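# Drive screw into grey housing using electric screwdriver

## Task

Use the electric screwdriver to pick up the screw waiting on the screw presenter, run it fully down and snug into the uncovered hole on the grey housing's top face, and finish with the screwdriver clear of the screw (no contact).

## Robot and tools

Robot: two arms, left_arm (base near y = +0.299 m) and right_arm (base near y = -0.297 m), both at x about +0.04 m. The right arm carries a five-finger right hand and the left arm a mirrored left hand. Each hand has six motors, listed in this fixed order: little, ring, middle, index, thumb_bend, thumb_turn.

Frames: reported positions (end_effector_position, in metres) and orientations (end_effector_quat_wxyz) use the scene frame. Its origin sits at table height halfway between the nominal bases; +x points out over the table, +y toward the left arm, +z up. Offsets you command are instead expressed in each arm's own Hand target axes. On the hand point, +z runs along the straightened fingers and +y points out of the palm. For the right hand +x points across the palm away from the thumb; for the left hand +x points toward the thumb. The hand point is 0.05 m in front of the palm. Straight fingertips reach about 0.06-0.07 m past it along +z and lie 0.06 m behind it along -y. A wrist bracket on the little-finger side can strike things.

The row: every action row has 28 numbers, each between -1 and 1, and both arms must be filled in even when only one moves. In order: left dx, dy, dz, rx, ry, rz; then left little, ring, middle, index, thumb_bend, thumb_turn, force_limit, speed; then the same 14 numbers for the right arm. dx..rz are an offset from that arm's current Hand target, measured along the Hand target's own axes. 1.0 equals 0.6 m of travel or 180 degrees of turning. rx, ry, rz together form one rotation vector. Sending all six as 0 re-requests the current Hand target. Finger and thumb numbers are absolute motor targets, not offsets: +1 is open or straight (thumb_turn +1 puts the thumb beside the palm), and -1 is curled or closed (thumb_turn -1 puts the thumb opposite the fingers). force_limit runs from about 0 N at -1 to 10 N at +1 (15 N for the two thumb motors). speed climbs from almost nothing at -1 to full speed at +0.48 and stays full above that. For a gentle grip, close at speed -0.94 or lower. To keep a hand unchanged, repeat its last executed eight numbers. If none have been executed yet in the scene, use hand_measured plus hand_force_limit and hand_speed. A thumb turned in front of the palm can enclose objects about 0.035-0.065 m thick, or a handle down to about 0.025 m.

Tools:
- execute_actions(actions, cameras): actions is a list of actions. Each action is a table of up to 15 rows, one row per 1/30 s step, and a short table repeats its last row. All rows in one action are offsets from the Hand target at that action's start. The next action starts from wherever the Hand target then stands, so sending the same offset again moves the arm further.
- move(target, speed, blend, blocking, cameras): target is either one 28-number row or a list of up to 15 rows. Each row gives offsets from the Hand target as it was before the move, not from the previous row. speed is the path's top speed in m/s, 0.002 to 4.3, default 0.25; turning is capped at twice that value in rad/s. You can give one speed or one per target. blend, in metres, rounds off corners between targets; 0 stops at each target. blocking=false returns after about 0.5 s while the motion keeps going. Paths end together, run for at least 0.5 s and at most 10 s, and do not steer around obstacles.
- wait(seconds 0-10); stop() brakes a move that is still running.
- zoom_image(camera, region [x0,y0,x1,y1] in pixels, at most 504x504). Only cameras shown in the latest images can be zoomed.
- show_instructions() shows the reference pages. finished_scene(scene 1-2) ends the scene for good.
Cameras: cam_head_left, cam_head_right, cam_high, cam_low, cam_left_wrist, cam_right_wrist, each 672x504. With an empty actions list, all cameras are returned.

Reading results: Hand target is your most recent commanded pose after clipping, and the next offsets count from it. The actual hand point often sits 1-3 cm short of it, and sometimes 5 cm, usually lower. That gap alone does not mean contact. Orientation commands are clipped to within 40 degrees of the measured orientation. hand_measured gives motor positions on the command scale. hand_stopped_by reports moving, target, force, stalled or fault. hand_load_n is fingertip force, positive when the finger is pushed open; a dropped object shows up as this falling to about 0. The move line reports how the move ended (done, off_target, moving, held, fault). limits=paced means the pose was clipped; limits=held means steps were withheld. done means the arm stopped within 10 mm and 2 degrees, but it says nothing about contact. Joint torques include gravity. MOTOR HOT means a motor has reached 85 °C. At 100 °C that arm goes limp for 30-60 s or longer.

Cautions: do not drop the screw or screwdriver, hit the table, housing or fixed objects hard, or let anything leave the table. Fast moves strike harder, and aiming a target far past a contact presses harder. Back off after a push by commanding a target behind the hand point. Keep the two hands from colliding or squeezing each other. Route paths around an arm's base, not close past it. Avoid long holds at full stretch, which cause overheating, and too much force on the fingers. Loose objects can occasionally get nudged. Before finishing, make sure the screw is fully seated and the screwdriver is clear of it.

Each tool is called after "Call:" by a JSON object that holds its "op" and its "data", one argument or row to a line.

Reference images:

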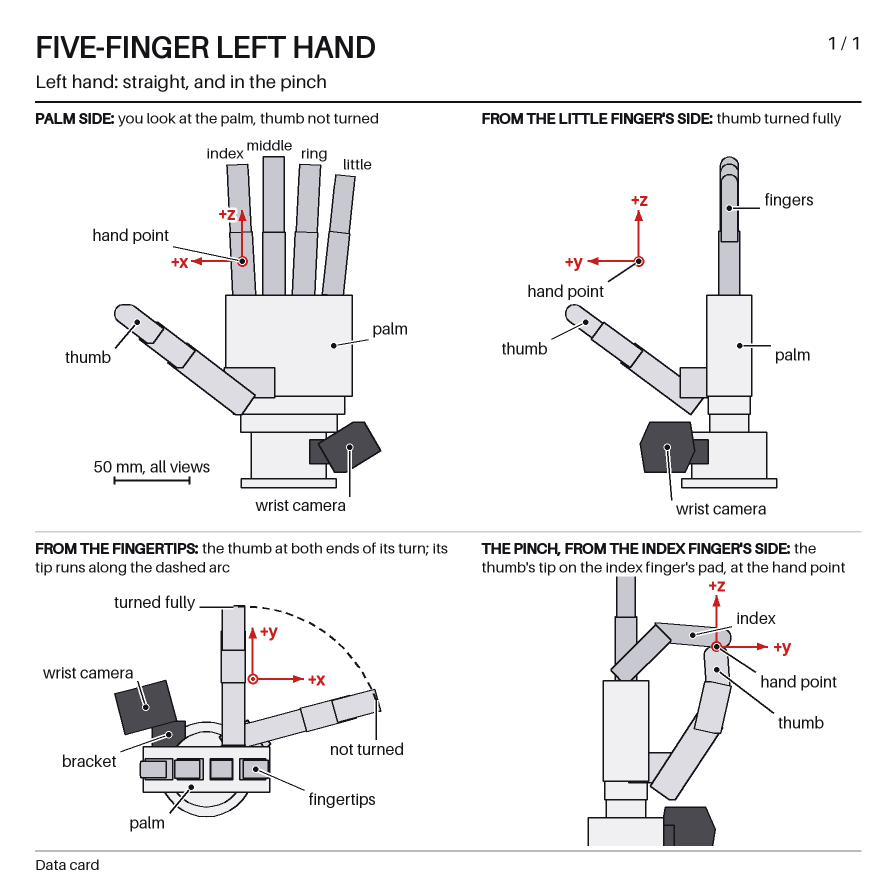

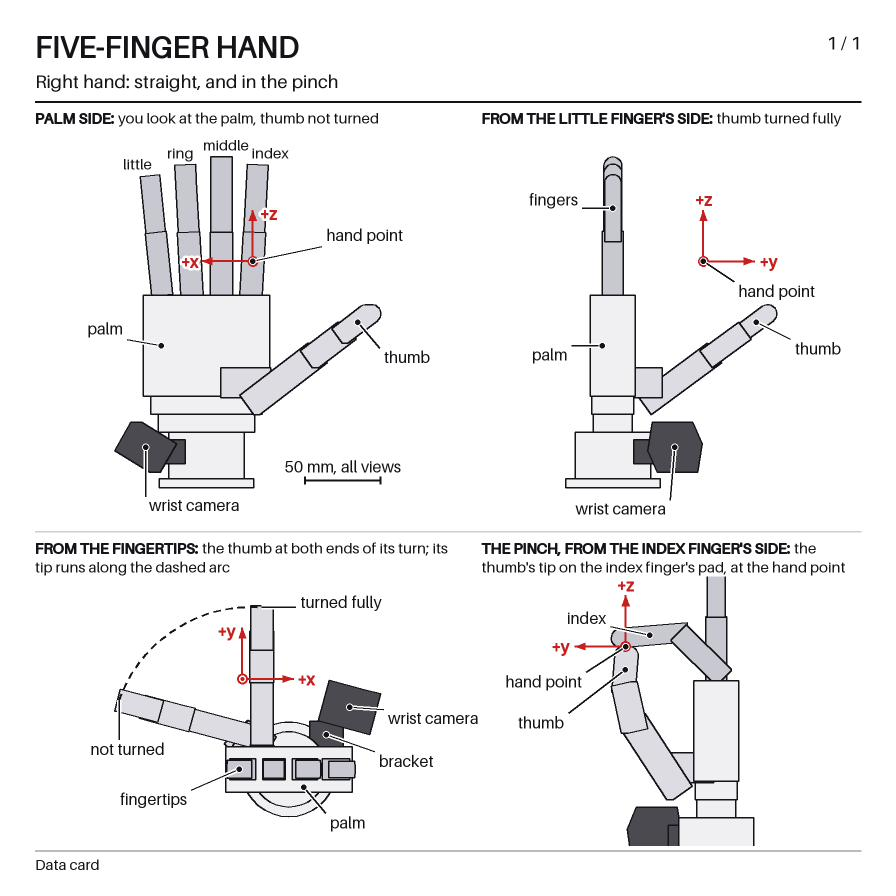

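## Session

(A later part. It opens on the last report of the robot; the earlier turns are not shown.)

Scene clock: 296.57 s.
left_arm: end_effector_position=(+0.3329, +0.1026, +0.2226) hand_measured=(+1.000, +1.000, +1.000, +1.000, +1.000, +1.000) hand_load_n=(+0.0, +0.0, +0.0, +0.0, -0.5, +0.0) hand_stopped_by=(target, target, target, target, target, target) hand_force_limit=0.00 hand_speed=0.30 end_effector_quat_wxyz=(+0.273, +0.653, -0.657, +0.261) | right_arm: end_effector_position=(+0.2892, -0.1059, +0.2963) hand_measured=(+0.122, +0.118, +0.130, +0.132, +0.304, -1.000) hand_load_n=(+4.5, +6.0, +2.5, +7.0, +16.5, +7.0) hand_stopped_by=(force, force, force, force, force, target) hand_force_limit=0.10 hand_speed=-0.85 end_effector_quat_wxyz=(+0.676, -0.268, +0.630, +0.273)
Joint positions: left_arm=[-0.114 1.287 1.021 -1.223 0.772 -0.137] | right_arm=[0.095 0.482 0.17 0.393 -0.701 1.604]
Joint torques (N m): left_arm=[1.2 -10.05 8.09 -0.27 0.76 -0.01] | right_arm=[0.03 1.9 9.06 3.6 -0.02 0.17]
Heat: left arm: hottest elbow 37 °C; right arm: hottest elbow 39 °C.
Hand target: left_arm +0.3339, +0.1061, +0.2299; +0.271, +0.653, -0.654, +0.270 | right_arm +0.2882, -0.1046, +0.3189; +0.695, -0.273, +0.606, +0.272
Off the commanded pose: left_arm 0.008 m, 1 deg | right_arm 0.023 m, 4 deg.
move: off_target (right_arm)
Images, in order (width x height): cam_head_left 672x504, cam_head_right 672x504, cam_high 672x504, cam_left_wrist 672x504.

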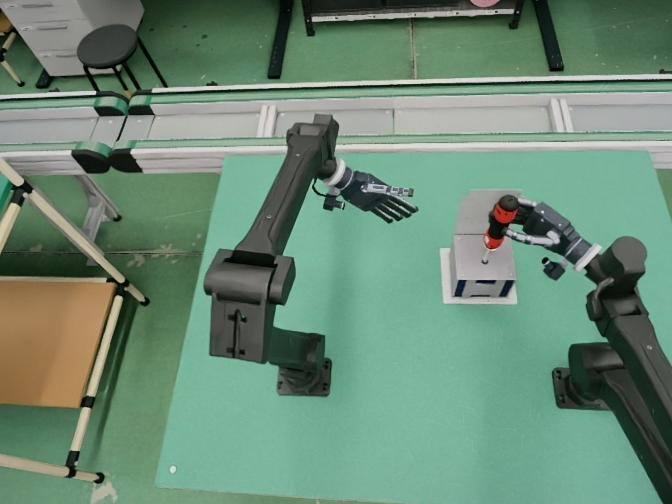

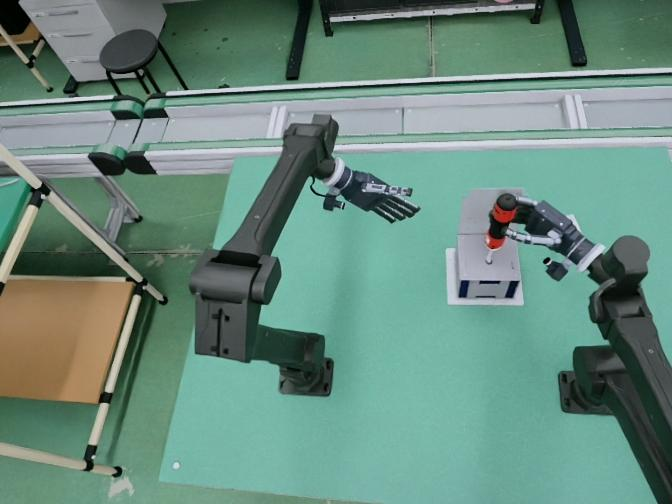

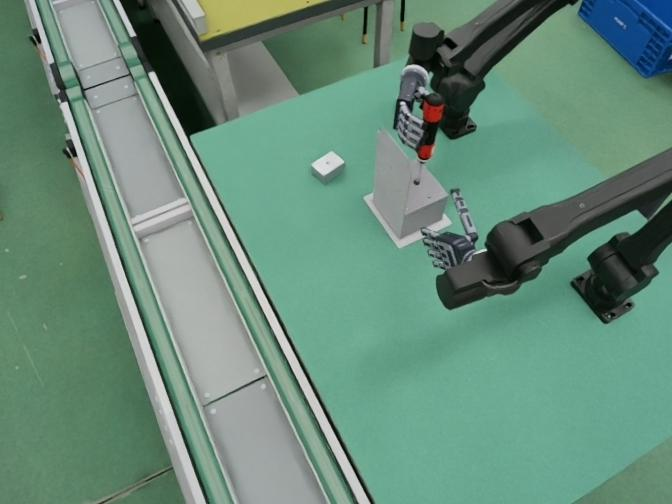

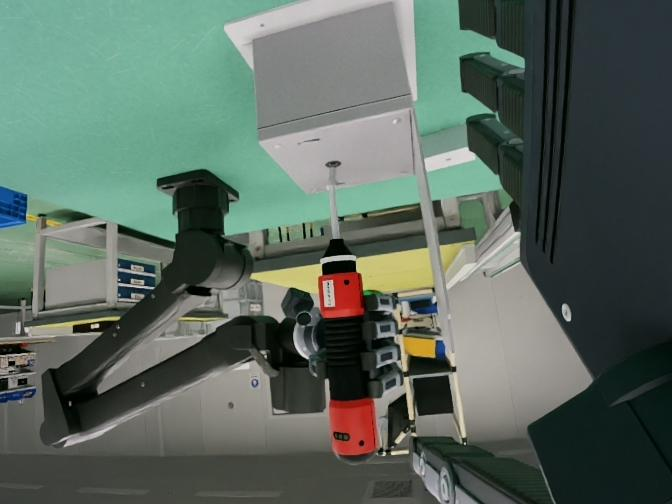

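Call:
{"op": "move", "data": {
  "target": [0,0,0,0,0,0,1,1,1,1,1,1,0,0.3,0.0062,-0.0022,-0.0012,0,0,0,-0.15,-0.15,-0.15,-0.15,0.1,-1,0.1,-0.85],
  "speed": 0.03,
  "cameras": ["cam_left_wrist","cam_head_left","cam_high"]
}}

Call:
{"op": "zoom_image", "data": {
  "camera": "cam_left_wrist",
  "region": [320, 150, 350, 190]
}}

Call:
{"op": "zoom_image", "data": {
  "camera": "cam_head_left",
  "region": [474, 242, 498, 266]
}}

Call:
{"op": "zoom_image", "data": {
  "camera": "cam_high",
  "region": [404, 156, 434, 192]
}}

Scene clock: 303.30 s.
left_arm: end_effector_position=(+0.3329, +0.1026, +0.2226) hand_measured=(+1.000, +1.000, +1.000, +1.000, +1.000, +1.000) hand_load_n=(+0.0, +0.0, +0.0, +0.0, +0.0, -0.5) hand_stopped_by=(target, target, target, target, target, target) hand_force_limit=0.00 hand_speed=0.30 end_effector_quat_wxyz=(+0.273, +0.653, -0.657, +0.261) | right_arm: end_effector_position=(+0.2885, -0.1051, +0.2929) hand_measured=(+0.122, +0.118, +0.130, +0.132, +0.304, -1.000) hand_load_n=(+4.5, +6.0, +2.5, +6.5, +16.5, +7.0) hand_stopped_by=(force, force, force, force, force, target) hand_force_limit=0.10 hand_speed=-0.85 end_effector_quat_wxyz=(+0.675, -0.271, +0.629, +0.275)
Joint positions: left_arm=[-0.114 1.287 1.021 -1.223 0.772 -0.137] | right_arm=[0.095 0.496 0.162 0.416 -0.709 1.604]
Joint torques (N m): left_arm=[1.32 -9.93 8.08 -0.35 0.77 -0.02] | right_arm=[-0.73 1.85 8.96 3.55 -0.02 0.18]
Heat: left arm: hottest shoulder 36 °C; right arm: hottest elbow 39 °C.
Hand target: left_arm +0.3339, +0.1061, +0.2299; +0.271, +0.653, -0.654, +0.270 | right_arm +0.2891, -0.1059, +0.3152; +0.695, -0.273, +0.606, +0.272
Off the commanded pose: left_arm 0.008 m, 1 deg | right_arm 0.022 m, 3 deg.
move: off_target (right_arm)
Images, in order (width x height): cam_head_left 672x504, cam_high 672x504, cam_left_wrist 672x504.

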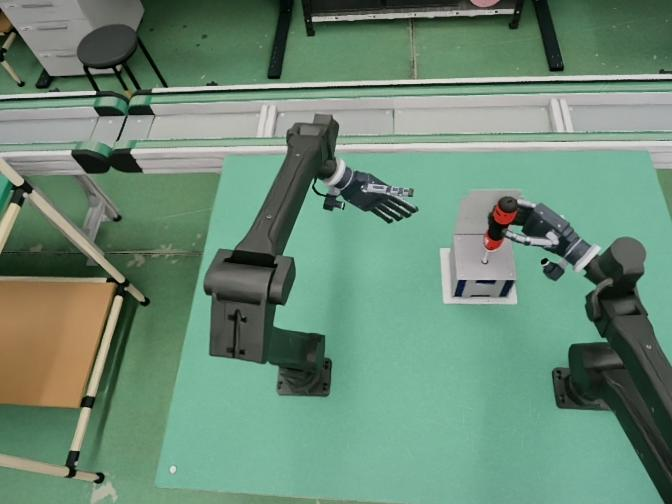

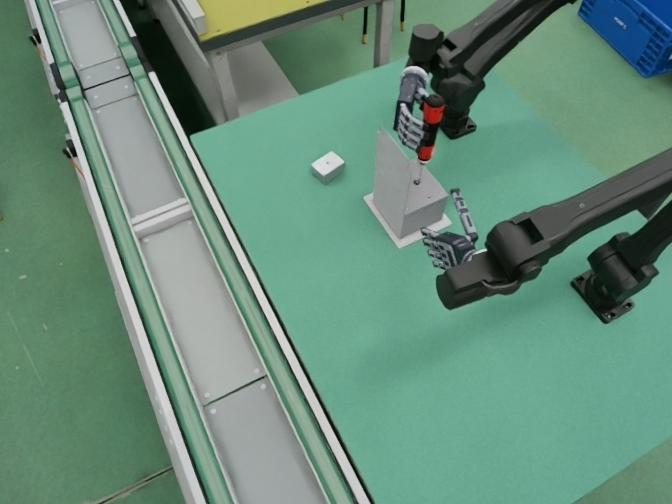

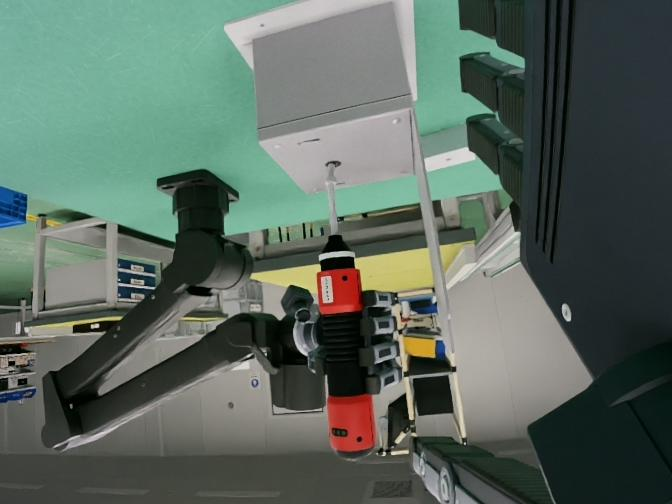

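Scaled by 12.600.

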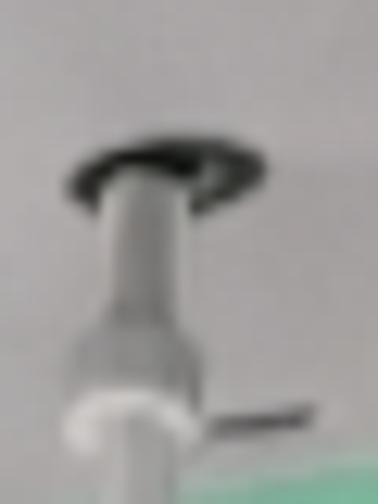

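Scaled by 21.000.

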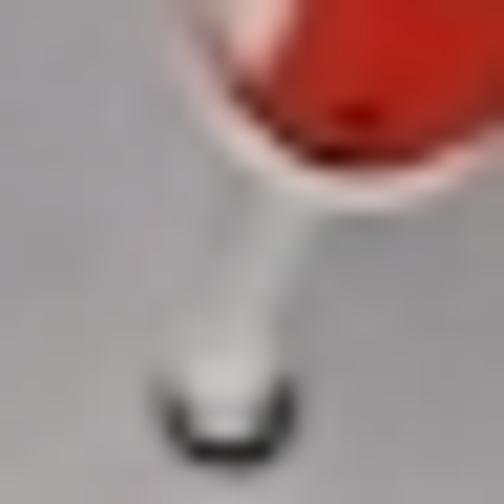

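Scaled by 14.000.

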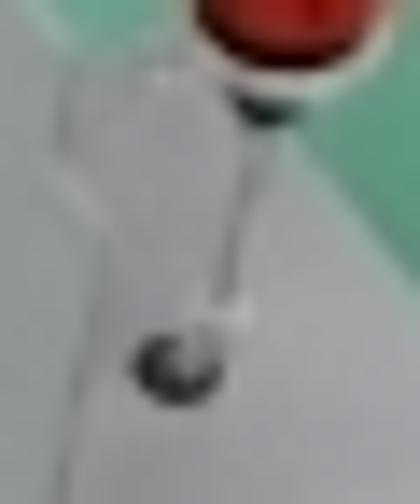

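Call:
{"op": "move", "data": {
  "target": [0,0,0,0,0,0,1,1,1,1,1,1,0,0.3,-0.0060,-0.0040,0.0020,0,0,0,-0.15,-0.15,-0.15,-0.15,0.1,-1,0.1,-0.85],
  "speed": 0.03,
  "cameras": ["cam_left_wrist","cam_head_left","cam_high"]
}}

Call:
{"op": "zoom_image", "data": {
  "camera": "cam_left_wrist",
  "region": [320, 150, 350, 190]
}}

Call:
{"op": "zoom_image", "data": {
  "camera": "cam_high",
  "region": [404, 156, 434, 192]
}}

Scene clock: 309.90 s.
left_arm: end_effector_position=(+0.3329, +0.1026, +0.2226) hand_measured=(+1.000, +1.000, +1.000, +1.000, +1.000, +1.000) hand_load_n=(+0.0, +0.0, +0.0, +0.0, +0.0, -0.5) hand_stopped_by=(target, target, target, target, target, target) hand_force_limit=0.00 hand_speed=0.30 end_effector_quat_wxyz=(+0.273, +0.653, -0.657, +0.261) | right_arm: end_effector_position=(+0.2879, -0.1045, +0.2921) hand_measured=(+0.122, +0.118, +0.130, +0.132, +0.304, -1.000) hand_load_n=(+4.5, +6.0, +2.0, +6.5, +17.0, +7.0) hand_stopped_by=(force, force, force, force, force, target) hand_force_limit=0.10 hand_speed=-0.85 end_effector_quat_wxyz=(+0.673, -0.273, +0.629, +0.277)
Joint positions: left_arm=[-0.114 1.287 1.021 -1.223 0.772 -0.137] | right_arm=[0.095 0.499 0.162 0.416 -0.715 1.604]
Joint torques (N m): left_arm=[1.26 -9.76 8.05 -0.27 0.77 -0.04] | right_arm=[-1.38 2.02 9.7 3.4 -0.04 0.19]
Heat: left arm: hottest elbow 36 °C; right arm: hottest elbow 38 °C.
Hand target: left_arm +0.3339, +0.1061, +0.2299; +0.271, +0.653, -0.654, +0.270 | right_arm +0.2912, -0.1069, +0.3190; +0.695, -0.273, +0.606, +0.272
Off the commanded pose: left_arm 0.008 m, 1 deg | right_arm 0.027 m, 4 deg.
move: off_target (right_arm)
Images, in order (width x height): cam_head_left 672x504, cam_high 672x504, cam_left_wrist 672x504.

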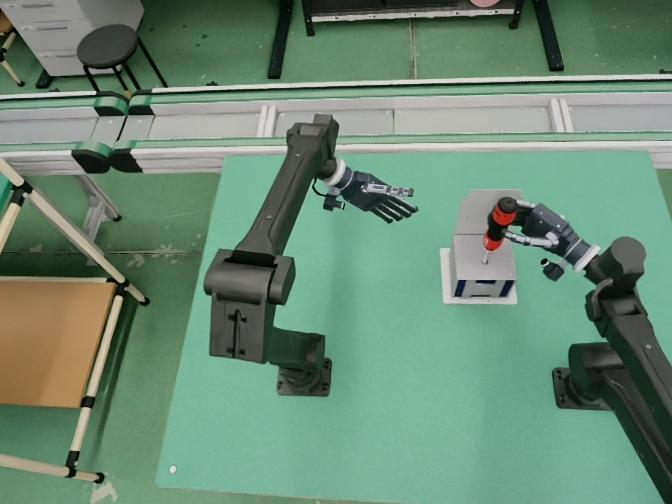

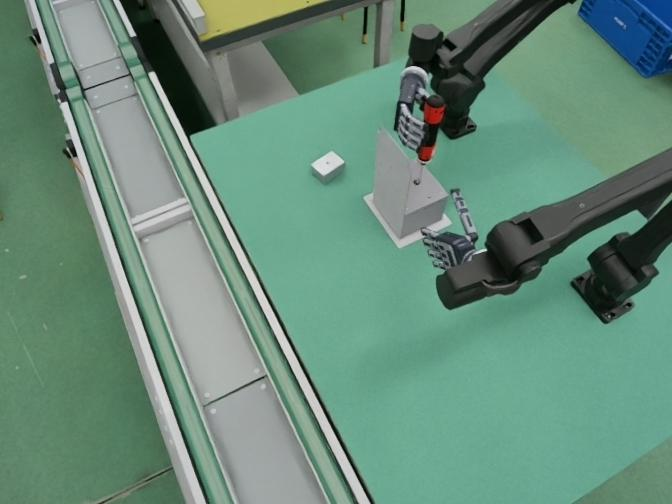

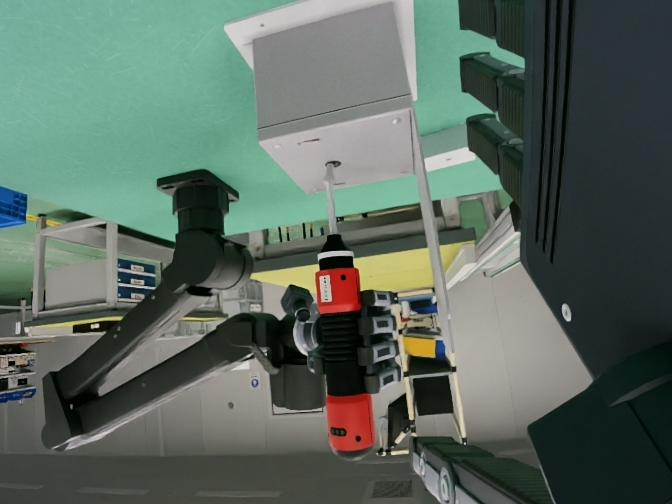

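Scaled by 12.600.

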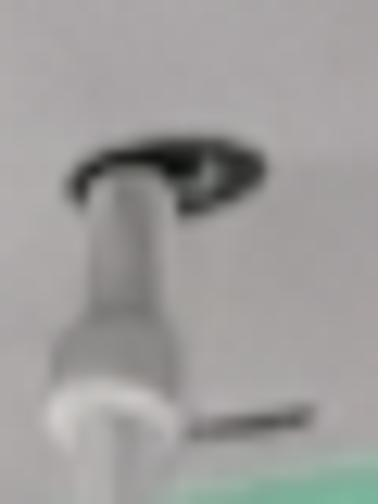

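Scaled by 14.000.

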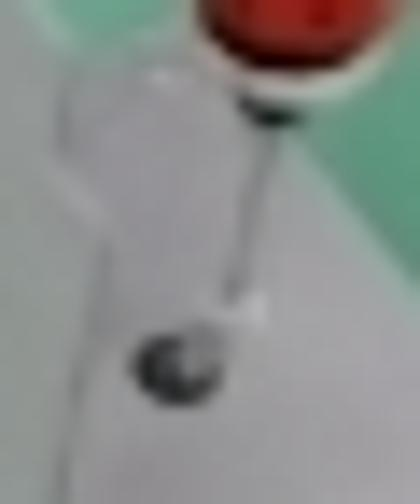

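Call:
{"op": "move", "data": {
  "target": [0,0,0,0,0,0,1,1,1,1,1,1,0,0.3,-0.0195,-0.0090,0.0040,0,0,0,-0.15,-0.15,-0.15,-0.15,0.1,-1,0.1,-0.85],
  "speed": 0.03,
  "cameras": ["cam_left_wrist","cam_head_left","cam_high"]
}}

Call:
{"op": "zoom_image", "data": {
  "camera": "cam_left_wrist",
  "region": [320, 150, 350, 190]
}}

Call:
{"op": "zoom_image", "data": {
  "camera": "cam_high",
  "region": [404, 156, 434, 192]
}}

Scene clock: 313.10 s.
left_arm: end_effector_position=(+0.3329, +0.1026, +0.2226) hand_measured=(+1.000, +1.000, +1.000, +1.000, +1.000, +1.000) hand_load_n=(+0.0, +0.0, +0.0, +0.0, +0.0, -0.5) hand_stopped_by=(target, target, target, target, target, target) hand_force_limit=0.00 hand_speed=0.30 end_effector_quat_wxyz=(+0.273, +0.653, -0.657, +0.261) | right_arm: end_effector_position=(+0.2852, -0.1040, +0.2919) hand_measured=(+0.122, +0.118, +0.130, +0.132, +0.304, -1.000) hand_load_n=(+4.5, +6.0, +2.0, +6.5, +16.5, +7.0) hand_stopped_by=(force, force, force, force, force, target) hand_force_limit=0.10 hand_speed=-0.85 end_effector_quat_wxyz=(+0.671, -0.278, +0.627, +0.282)
Joint positions: left_arm=[-0.114 1.287 1.021 -1.223 0.772 -0.137] | right_arm=[0.089 0.499 0.162 0.416 -0.736 1.605]
Joint torques (N m): left_arm=[1.14 -10.17 8.01 -0.4 0.77 -0.02] | right_arm=[-1.73 1.67 11.81 2.19 -0.01 0.23]
Heat: left arm: hottest elbow 36 °C; right arm: hottest elbow 38 °C.
Hand target: left_arm +0.3339, +0.1061, +0.2299; +0.271, +0.653, -0.654, +0.270 | right_arm +0.2954, -0.1095, +0.3311; +0.695, -0.273, +0.606, +0.272
Off the commanded pose: left_arm 0.008 m, 1 deg | right_arm 0.041 m, 4 deg.
move: off_target (right_arm)
Images, in order (width x height): cam_head_left 672x504, cam_high 672x504, cam_left_wrist 672x504.

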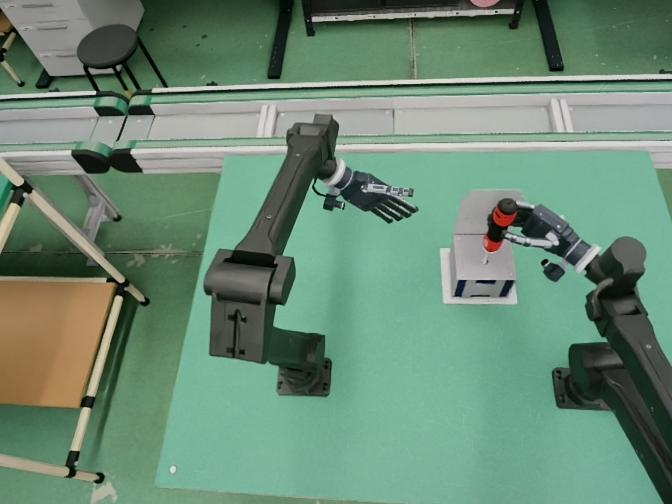

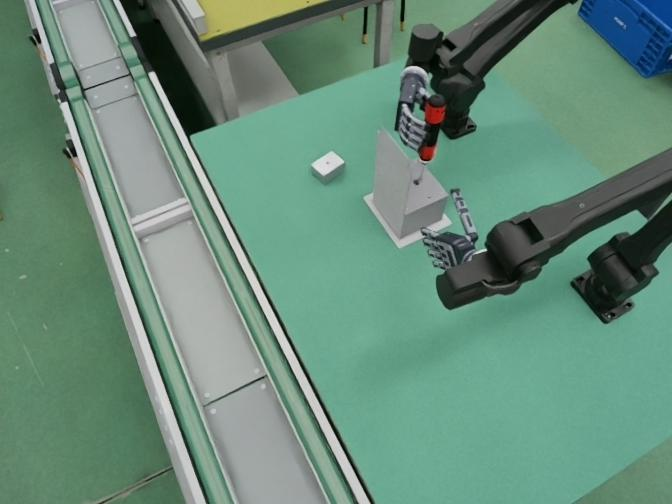

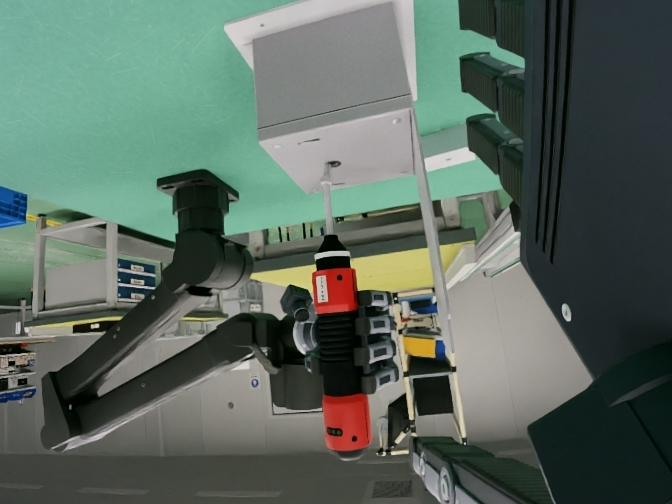

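Scaled by 12.600.

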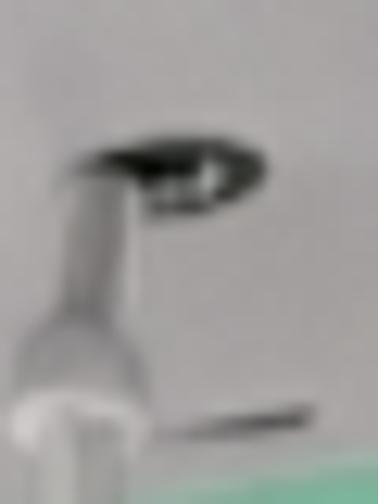

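Scaled by 14.000.

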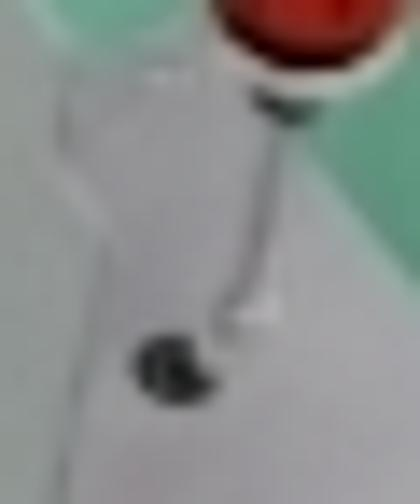

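Call:
{"op": "move", "data": {
  "target": [
    [0,0,0,0,0,0,1,1,1,1,1,1,0,0.3,-0.0588,-0.0123,-0.0202,0,0,0,-0.15,-0.15,-0.15,-0.15,0.1,-1,0.1,-0.85],
    [0,0,0,0,0,0,1,1,1,1,1,1,0,0.3,-0.0243,0.0137,-0.001,0,0,0,-0.15,-0.15,-0.15,-0.15,0.1,-1,0.1,-0.85],
    [0,0,0,0,0,0,1,1,1,1,1,1,0,0.3,0.0113,0.0155,-0.0052,0,0,0,-0.15,-0.15,-0.15,-0.15,0.1,-1,0.1,-0.85]
  ],
  "speed": 0.06,
  "cameras": ["cam_left_wrist","cam_head_left","cam_high"]
}}

Call:
{"op": "zoom_image", "data": {
  "camera": "cam_left_wrist",
  "region": [310, 150, 350, 200]
}}

Call:
{"op": "zoom_image", "data": {
  "camera": "cam_high",
  "region": [404, 156, 434, 192]
}}

Call:
{"op": "zoom_image", "data": {
  "camera": "cam_head_left",
  "region": [474, 242, 498, 266]
}}

Scene clock: 319.93 s.
left_arm: end_effector_position=(+0.3329, +0.1026, +0.2226) hand_measured=(+1.000, +1.000, +1.000, +1.000, +1.000, +1.000) hand_load_n=(+0.0, +0.0, +0.0, +0.0, +0.0, +0.0) hand_stopped_by=(target, target, target, target, target, target) hand_force_limit=0.00 hand_speed=0.30 end_effector_quat_wxyz=(+0.273, +0.653, -0.657, +0.261) | right_arm: end_effector_position=(+0.2894, -0.1088, +0.2998) hand_measured=(+0.122, +0.118, +0.130, +0.132, +0.304, -1.000) hand_load_n=(+4.5, +6.0, +2.5, +6.5, +17.0, +6.5) hand_stopped_by=(force, force, force, force, force, target) hand_force_limit=0.10 hand_speed=-0.85 end_effector_quat_wxyz=(+0.675, -0.266, +0.632, +0.272)
Joint positions: left_arm=[-0.114 1.287 1.021 -1.223 0.772 -0.137] | right_arm=[0.08 0.467 0.177 0.369 -0.712 1.607]
Joint torques (N m): left_arm=[1.08 -10.17 8.01 -0.29 0.75 -0.03] | right_arm=[1.08 1.96 9.21 3.58 0.2 0.16]
Heat: left arm: hottest shoulder 35 °C; right arm: hottest elbow 39 °C.
Hand target: left_arm +0.3339, +0.1061, +0.2299; +0.271, +0.653, -0.654, +0.270 | right_arm +0.2874, -0.1049, +0.3236; +0.695, -0.273, +0.606, +0.272
Off the commanded pose: left_arm 0.008 m, 1 deg | right_arm 0.024 m, 4 deg.
move: off_target (right_arm)
Images, in order (width x height): cam_head_left 672x504, cam_high 672x504, cam_left_wrist 672x504.

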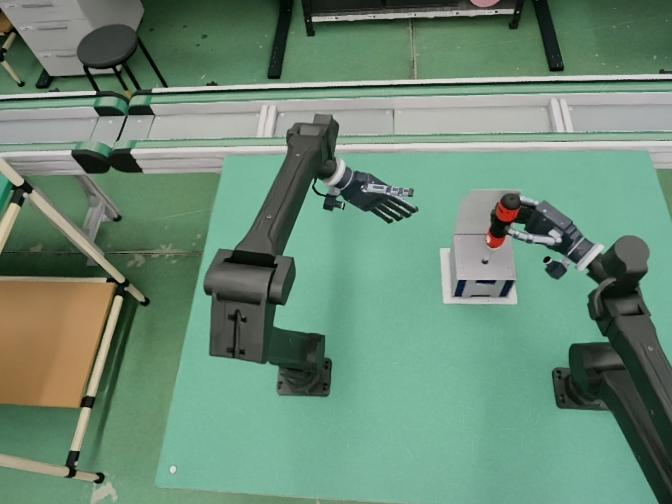

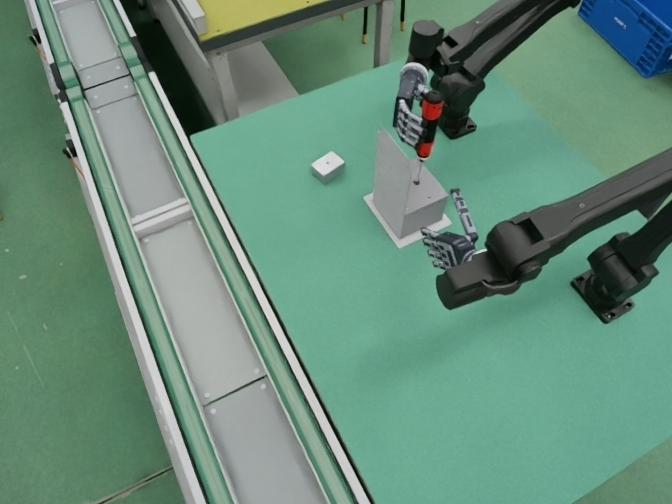

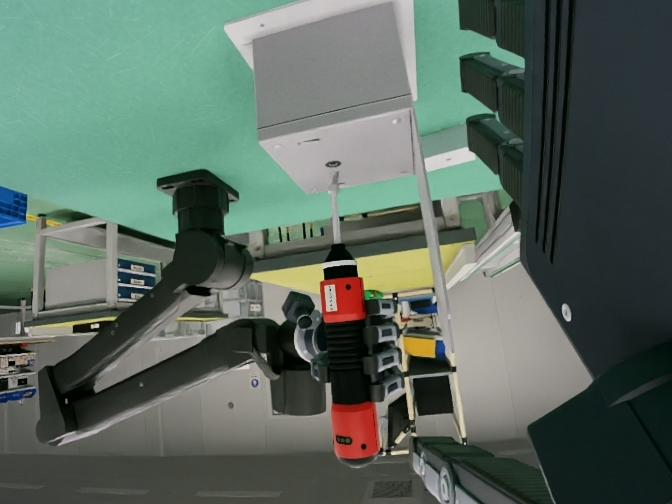

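Scaled by 10.080.

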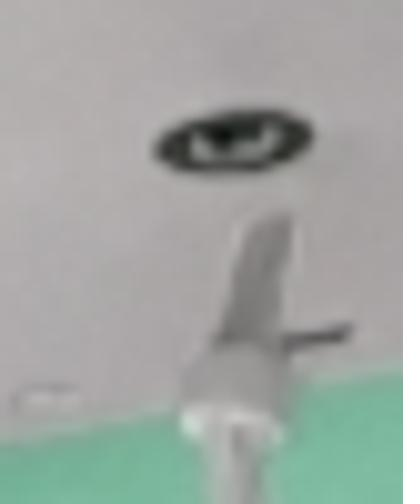

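Scaled by 14.000.

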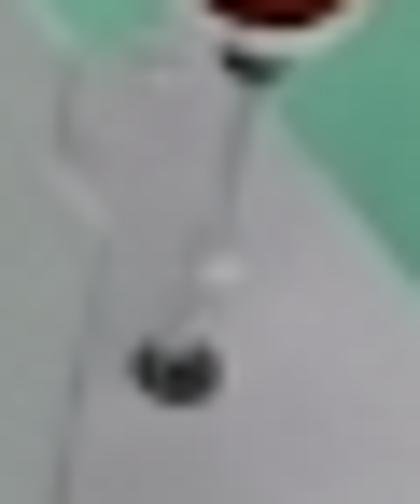

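Scaled by 21.000.

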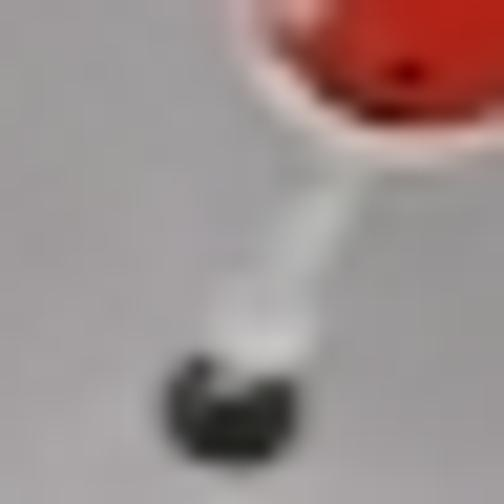

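Call:
{"op": "move", "data": {
  "target": [
    [0,0,0,0,0,0,1,1,1,1,1,1,0,0.3,-0.068,-0.021,-0.017,0,0,0,-0.15,-0.15,-0.15,-0.15,0.1,-1,0.1,-0.85],
    [0,0,0,0,0,0,1,1,1,1,1,1,0,0.3,-0.0338,-0.0017,-0.0032,0,0,0,-0.15,-0.15,-0.15,-0.15,0.1,-1,0.1,-0.85],
    [0,0,0,0,0,0,1,1,1,1,1,1,0,0.3,0.0075,0.0004,-0.008,0,0,0,-0.15,-0.15,-0.15,-0.15,0.1,-1,0.1,-0.85]
  ],
  "speed": 0.06,
  "cameras": ["cam_left_wrist","cam_head_left","cam_high"]
}}

Call:
{"op": "zoom_image", "data": {
  "camera": "cam_left_wrist",
  "region": [310, 150, 350, 200]
}}

Call:
{"op": "zoom_image", "data": {
  "camera": "cam_high",
  "region": [404, 156, 434, 192]
}}

Call:
{"op": "zoom_image", "data": {
  "camera": "cam_head_left",
  "region": [474, 242, 498, 266]
}}

Scene clock: 328.83 s.
left_arm: end_effector_position=(+0.3329, +0.1026, +0.2226) hand_measured=(+1.000, +1.000, +1.000, +1.000, +1.000, +1.000) hand_load_n=(+0.0, +0.0, +0.0, +0.0, +0.0, +0.0) hand_stopped_by=(target, target, target, target, target, target) hand_force_limit=0.00 hand_speed=0.30 end_effector_quat_wxyz=(+0.273, +0.653, -0.657, +0.261) | right_arm: end_effector_position=(+0.2865, -0.1119, +0.2956) hand_measured=(+0.122, +0.118, +0.130, +0.132, +0.304, -1.000) hand_load_n=(+4.5, +6.0, +2.5, +6.5, +16.5, +7.0) hand_stopped_by=(force, force, force, force, force, target) hand_force_limit=0.10 hand_speed=-0.85 end_effector_quat_wxyz=(+0.677, -0.266, +0.631, +0.271)
Joint positions: left_arm=[-0.114 1.287 1.021 -1.223 0.772 -0.137] | right_arm=[0.061 0.455 0.162 0.376 -0.729 1.608]
Joint torques (N m): left_arm=[0.91 -9.99 8.12 -0.29 0.75 -0.01] | right_arm=[1.14 2.2 9.2 3.54 0.2 0.18]
Heat: left arm: hottest shoulder 35 °C; right arm: hottest elbow 38 °C.
Hand target: left_arm +0.3339, +0.1061, +0.2299; +0.271, +0.653, -0.654, +0.270 | right_arm +0.2844, -0.1079, +0.3186; +0.695, -0.273, +0.606, +0.272
Off the commanded pose: left_arm 0.008 m, 1 deg | right_arm 0.023 m, 4 deg.
move: off_target (right_arm)
Images, in order (width x height): cam_head_left 672x504, cam_high 672x504, cam_left_wrist 672x504.

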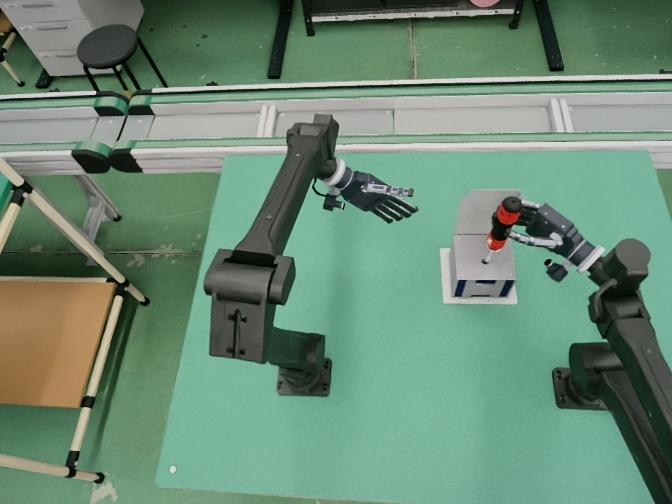

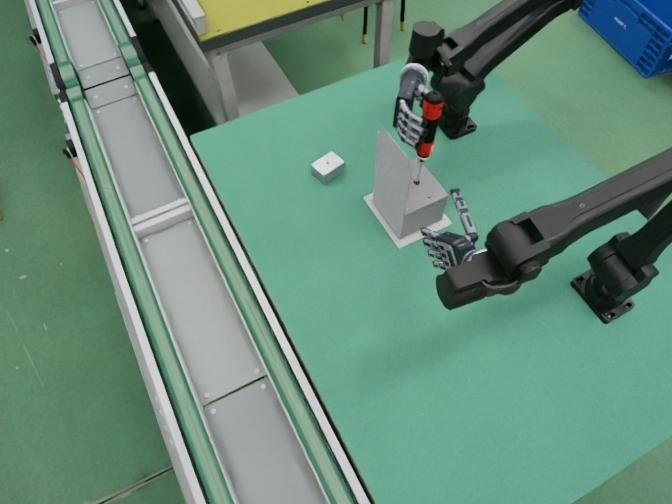

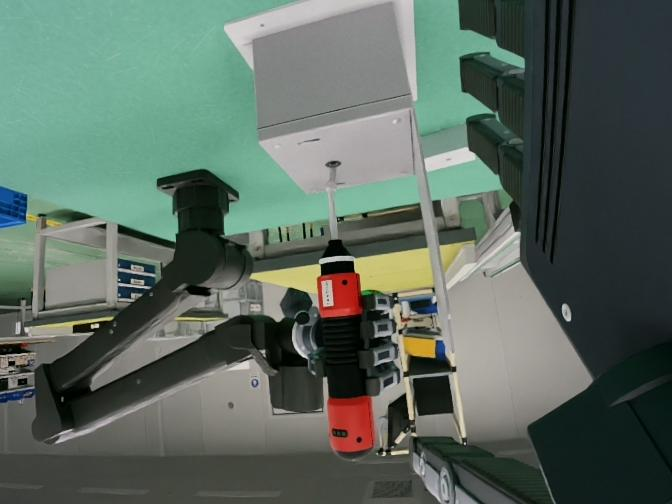

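Scaled by 10.080.

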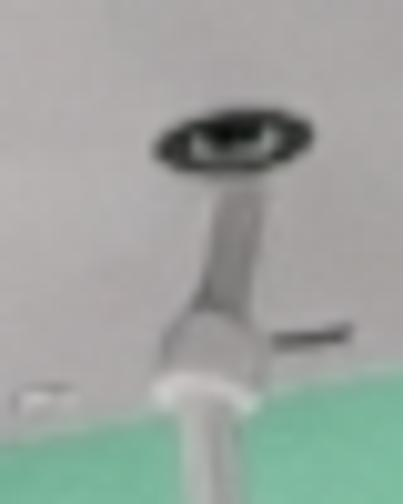

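Scaled by 14.000.

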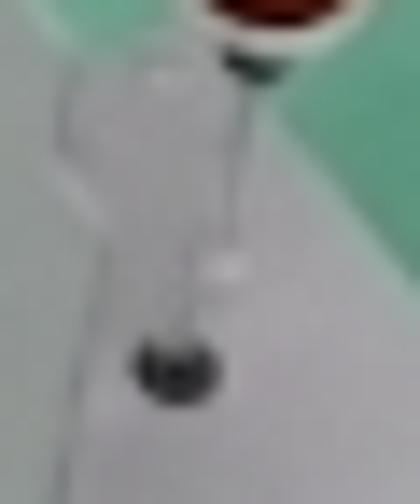

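Scaled by 21.000.

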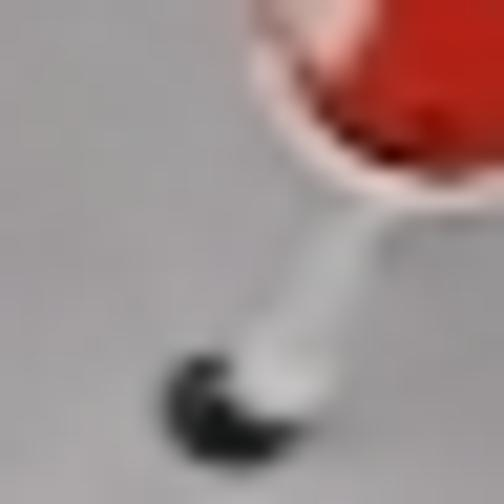

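Call:
{"op": "move", "data": {
  "target": [0,0,0,0,0,0,1,1,1,1,1,1,0,0.3,0.0113,0.0003,-0.0035,0,0,0,-0.15,-0.15,-0.15,-0.15,0.1,-1,0.1,-0.85],
  "speed": 0.03,
  "cameras": ["cam_left_wrist","cam_head_left","cam_high"]
}}

Call:
{"op": "zoom_image", "data": {
  "camera": "cam_left_wrist",
  "region": [310, 150, 350, 200]
}}

Call:
{"op": "zoom_image", "data": {
  "camera": "cam_high",
  "region": [404, 156, 434, 192]
}}

Call:
{"op": "zoom_image", "data": {
  "camera": "cam_head_left",
  "region": [474, 242, 498, 266]
}}

Scene clock: 337.90 s.
left_arm: end_effector_position=(+0.3329, +0.1026, +0.2226) hand_measured=(+1.000, +1.000, +1.000, +1.000, +1.000, +1.000) hand_load_n=(+0.0, +0.0, +0.0, +0.0, +0.0, +0.0) hand_stopped_by=(target, target, target, target, target, target) hand_force_limit=0.00 hand_speed=0.30 end_effector_quat_wxyz=(+0.273, +0.653, -0.657, +0.261) | right_arm: end_effector_position=(+0.2854, -0.1119, +0.2915) hand_measured=(+0.122, +0.118, +0.130, +0.132, +0.304, -1.000) hand_load_n=(+4.5, +6.0, +2.0, +6.5, +17.0, +7.0) hand_stopped_by=(force, force, force, force, force, target) hand_force_limit=0.10 hand_speed=-0.85 end_effector_quat_wxyz=(+0.679, -0.267, +0.628, +0.270)
Joint positions: left_arm=[-0.114 1.287 1.021 -1.223 0.772 -0.137] | right_arm=[0.061 0.462 0.148 0.405 -0.729 1.608]
Joint torques (N m): left_arm=[1.2 -10.11 8.02 -0.31 0.74 0] | right_arm=[0.62 2.32 8.84 3.44 0.03 0.19]
Heat: left arm: hottest shoulder 35 °C; right arm: hottest elbow 38 °C.
Hand target: left_arm +0.3339, +0.1061, +0.2299; +0.271, +0.653, -0.654, +0.270 | right_arm +0.2836, -0.1090, +0.3116; +0.695, -0.273, +0.606, +0.272
Off the commanded pose: left_arm 0.008 m, 1 deg | right_arm 0.020 m, 3 deg.
move: off_target (right_arm)
Images, in order (width x height): cam_head_left 672x504, cam_high 672x504, cam_left_wrist 672x504.

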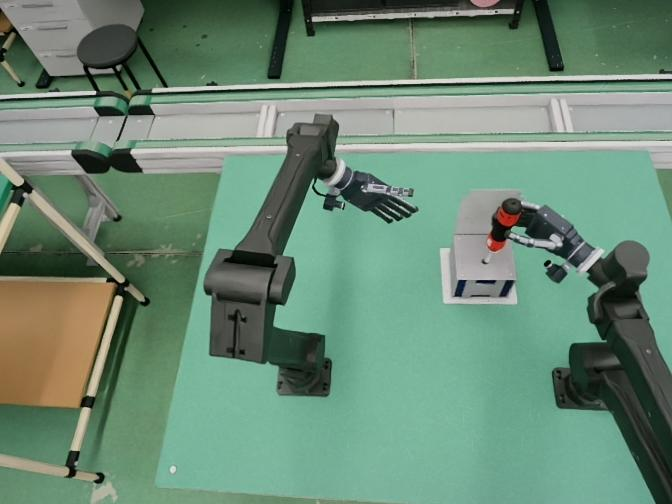

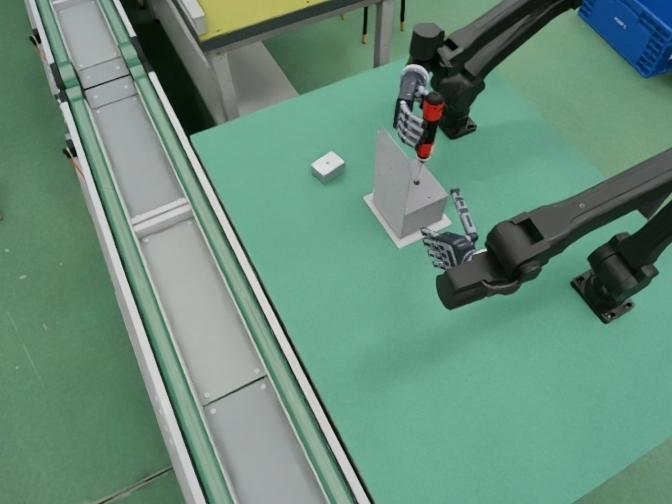

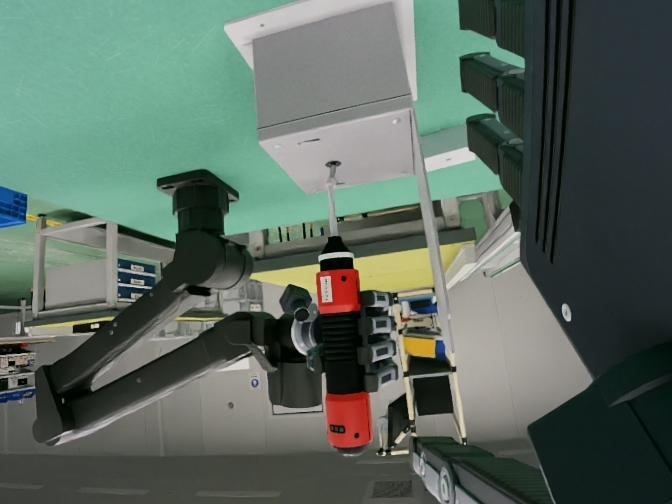

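Scaled by 10.080.

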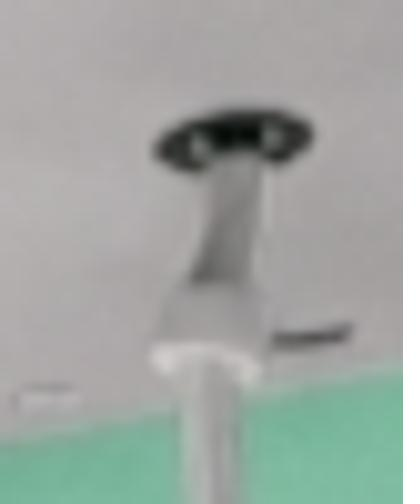

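Scaled by 14.000.

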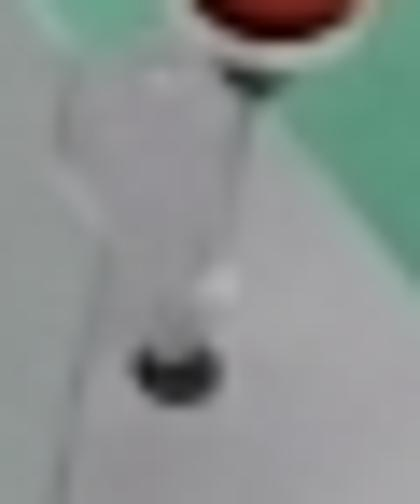

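Scaled by 21.000.

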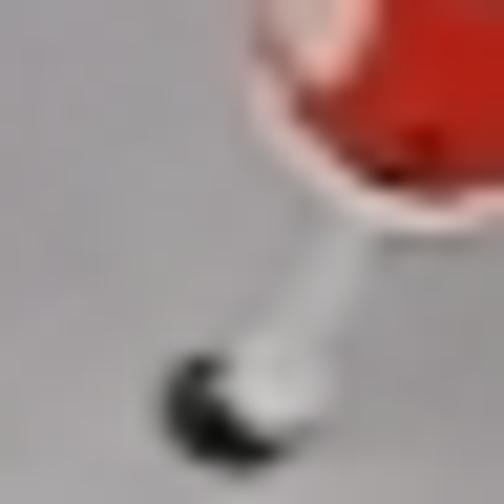

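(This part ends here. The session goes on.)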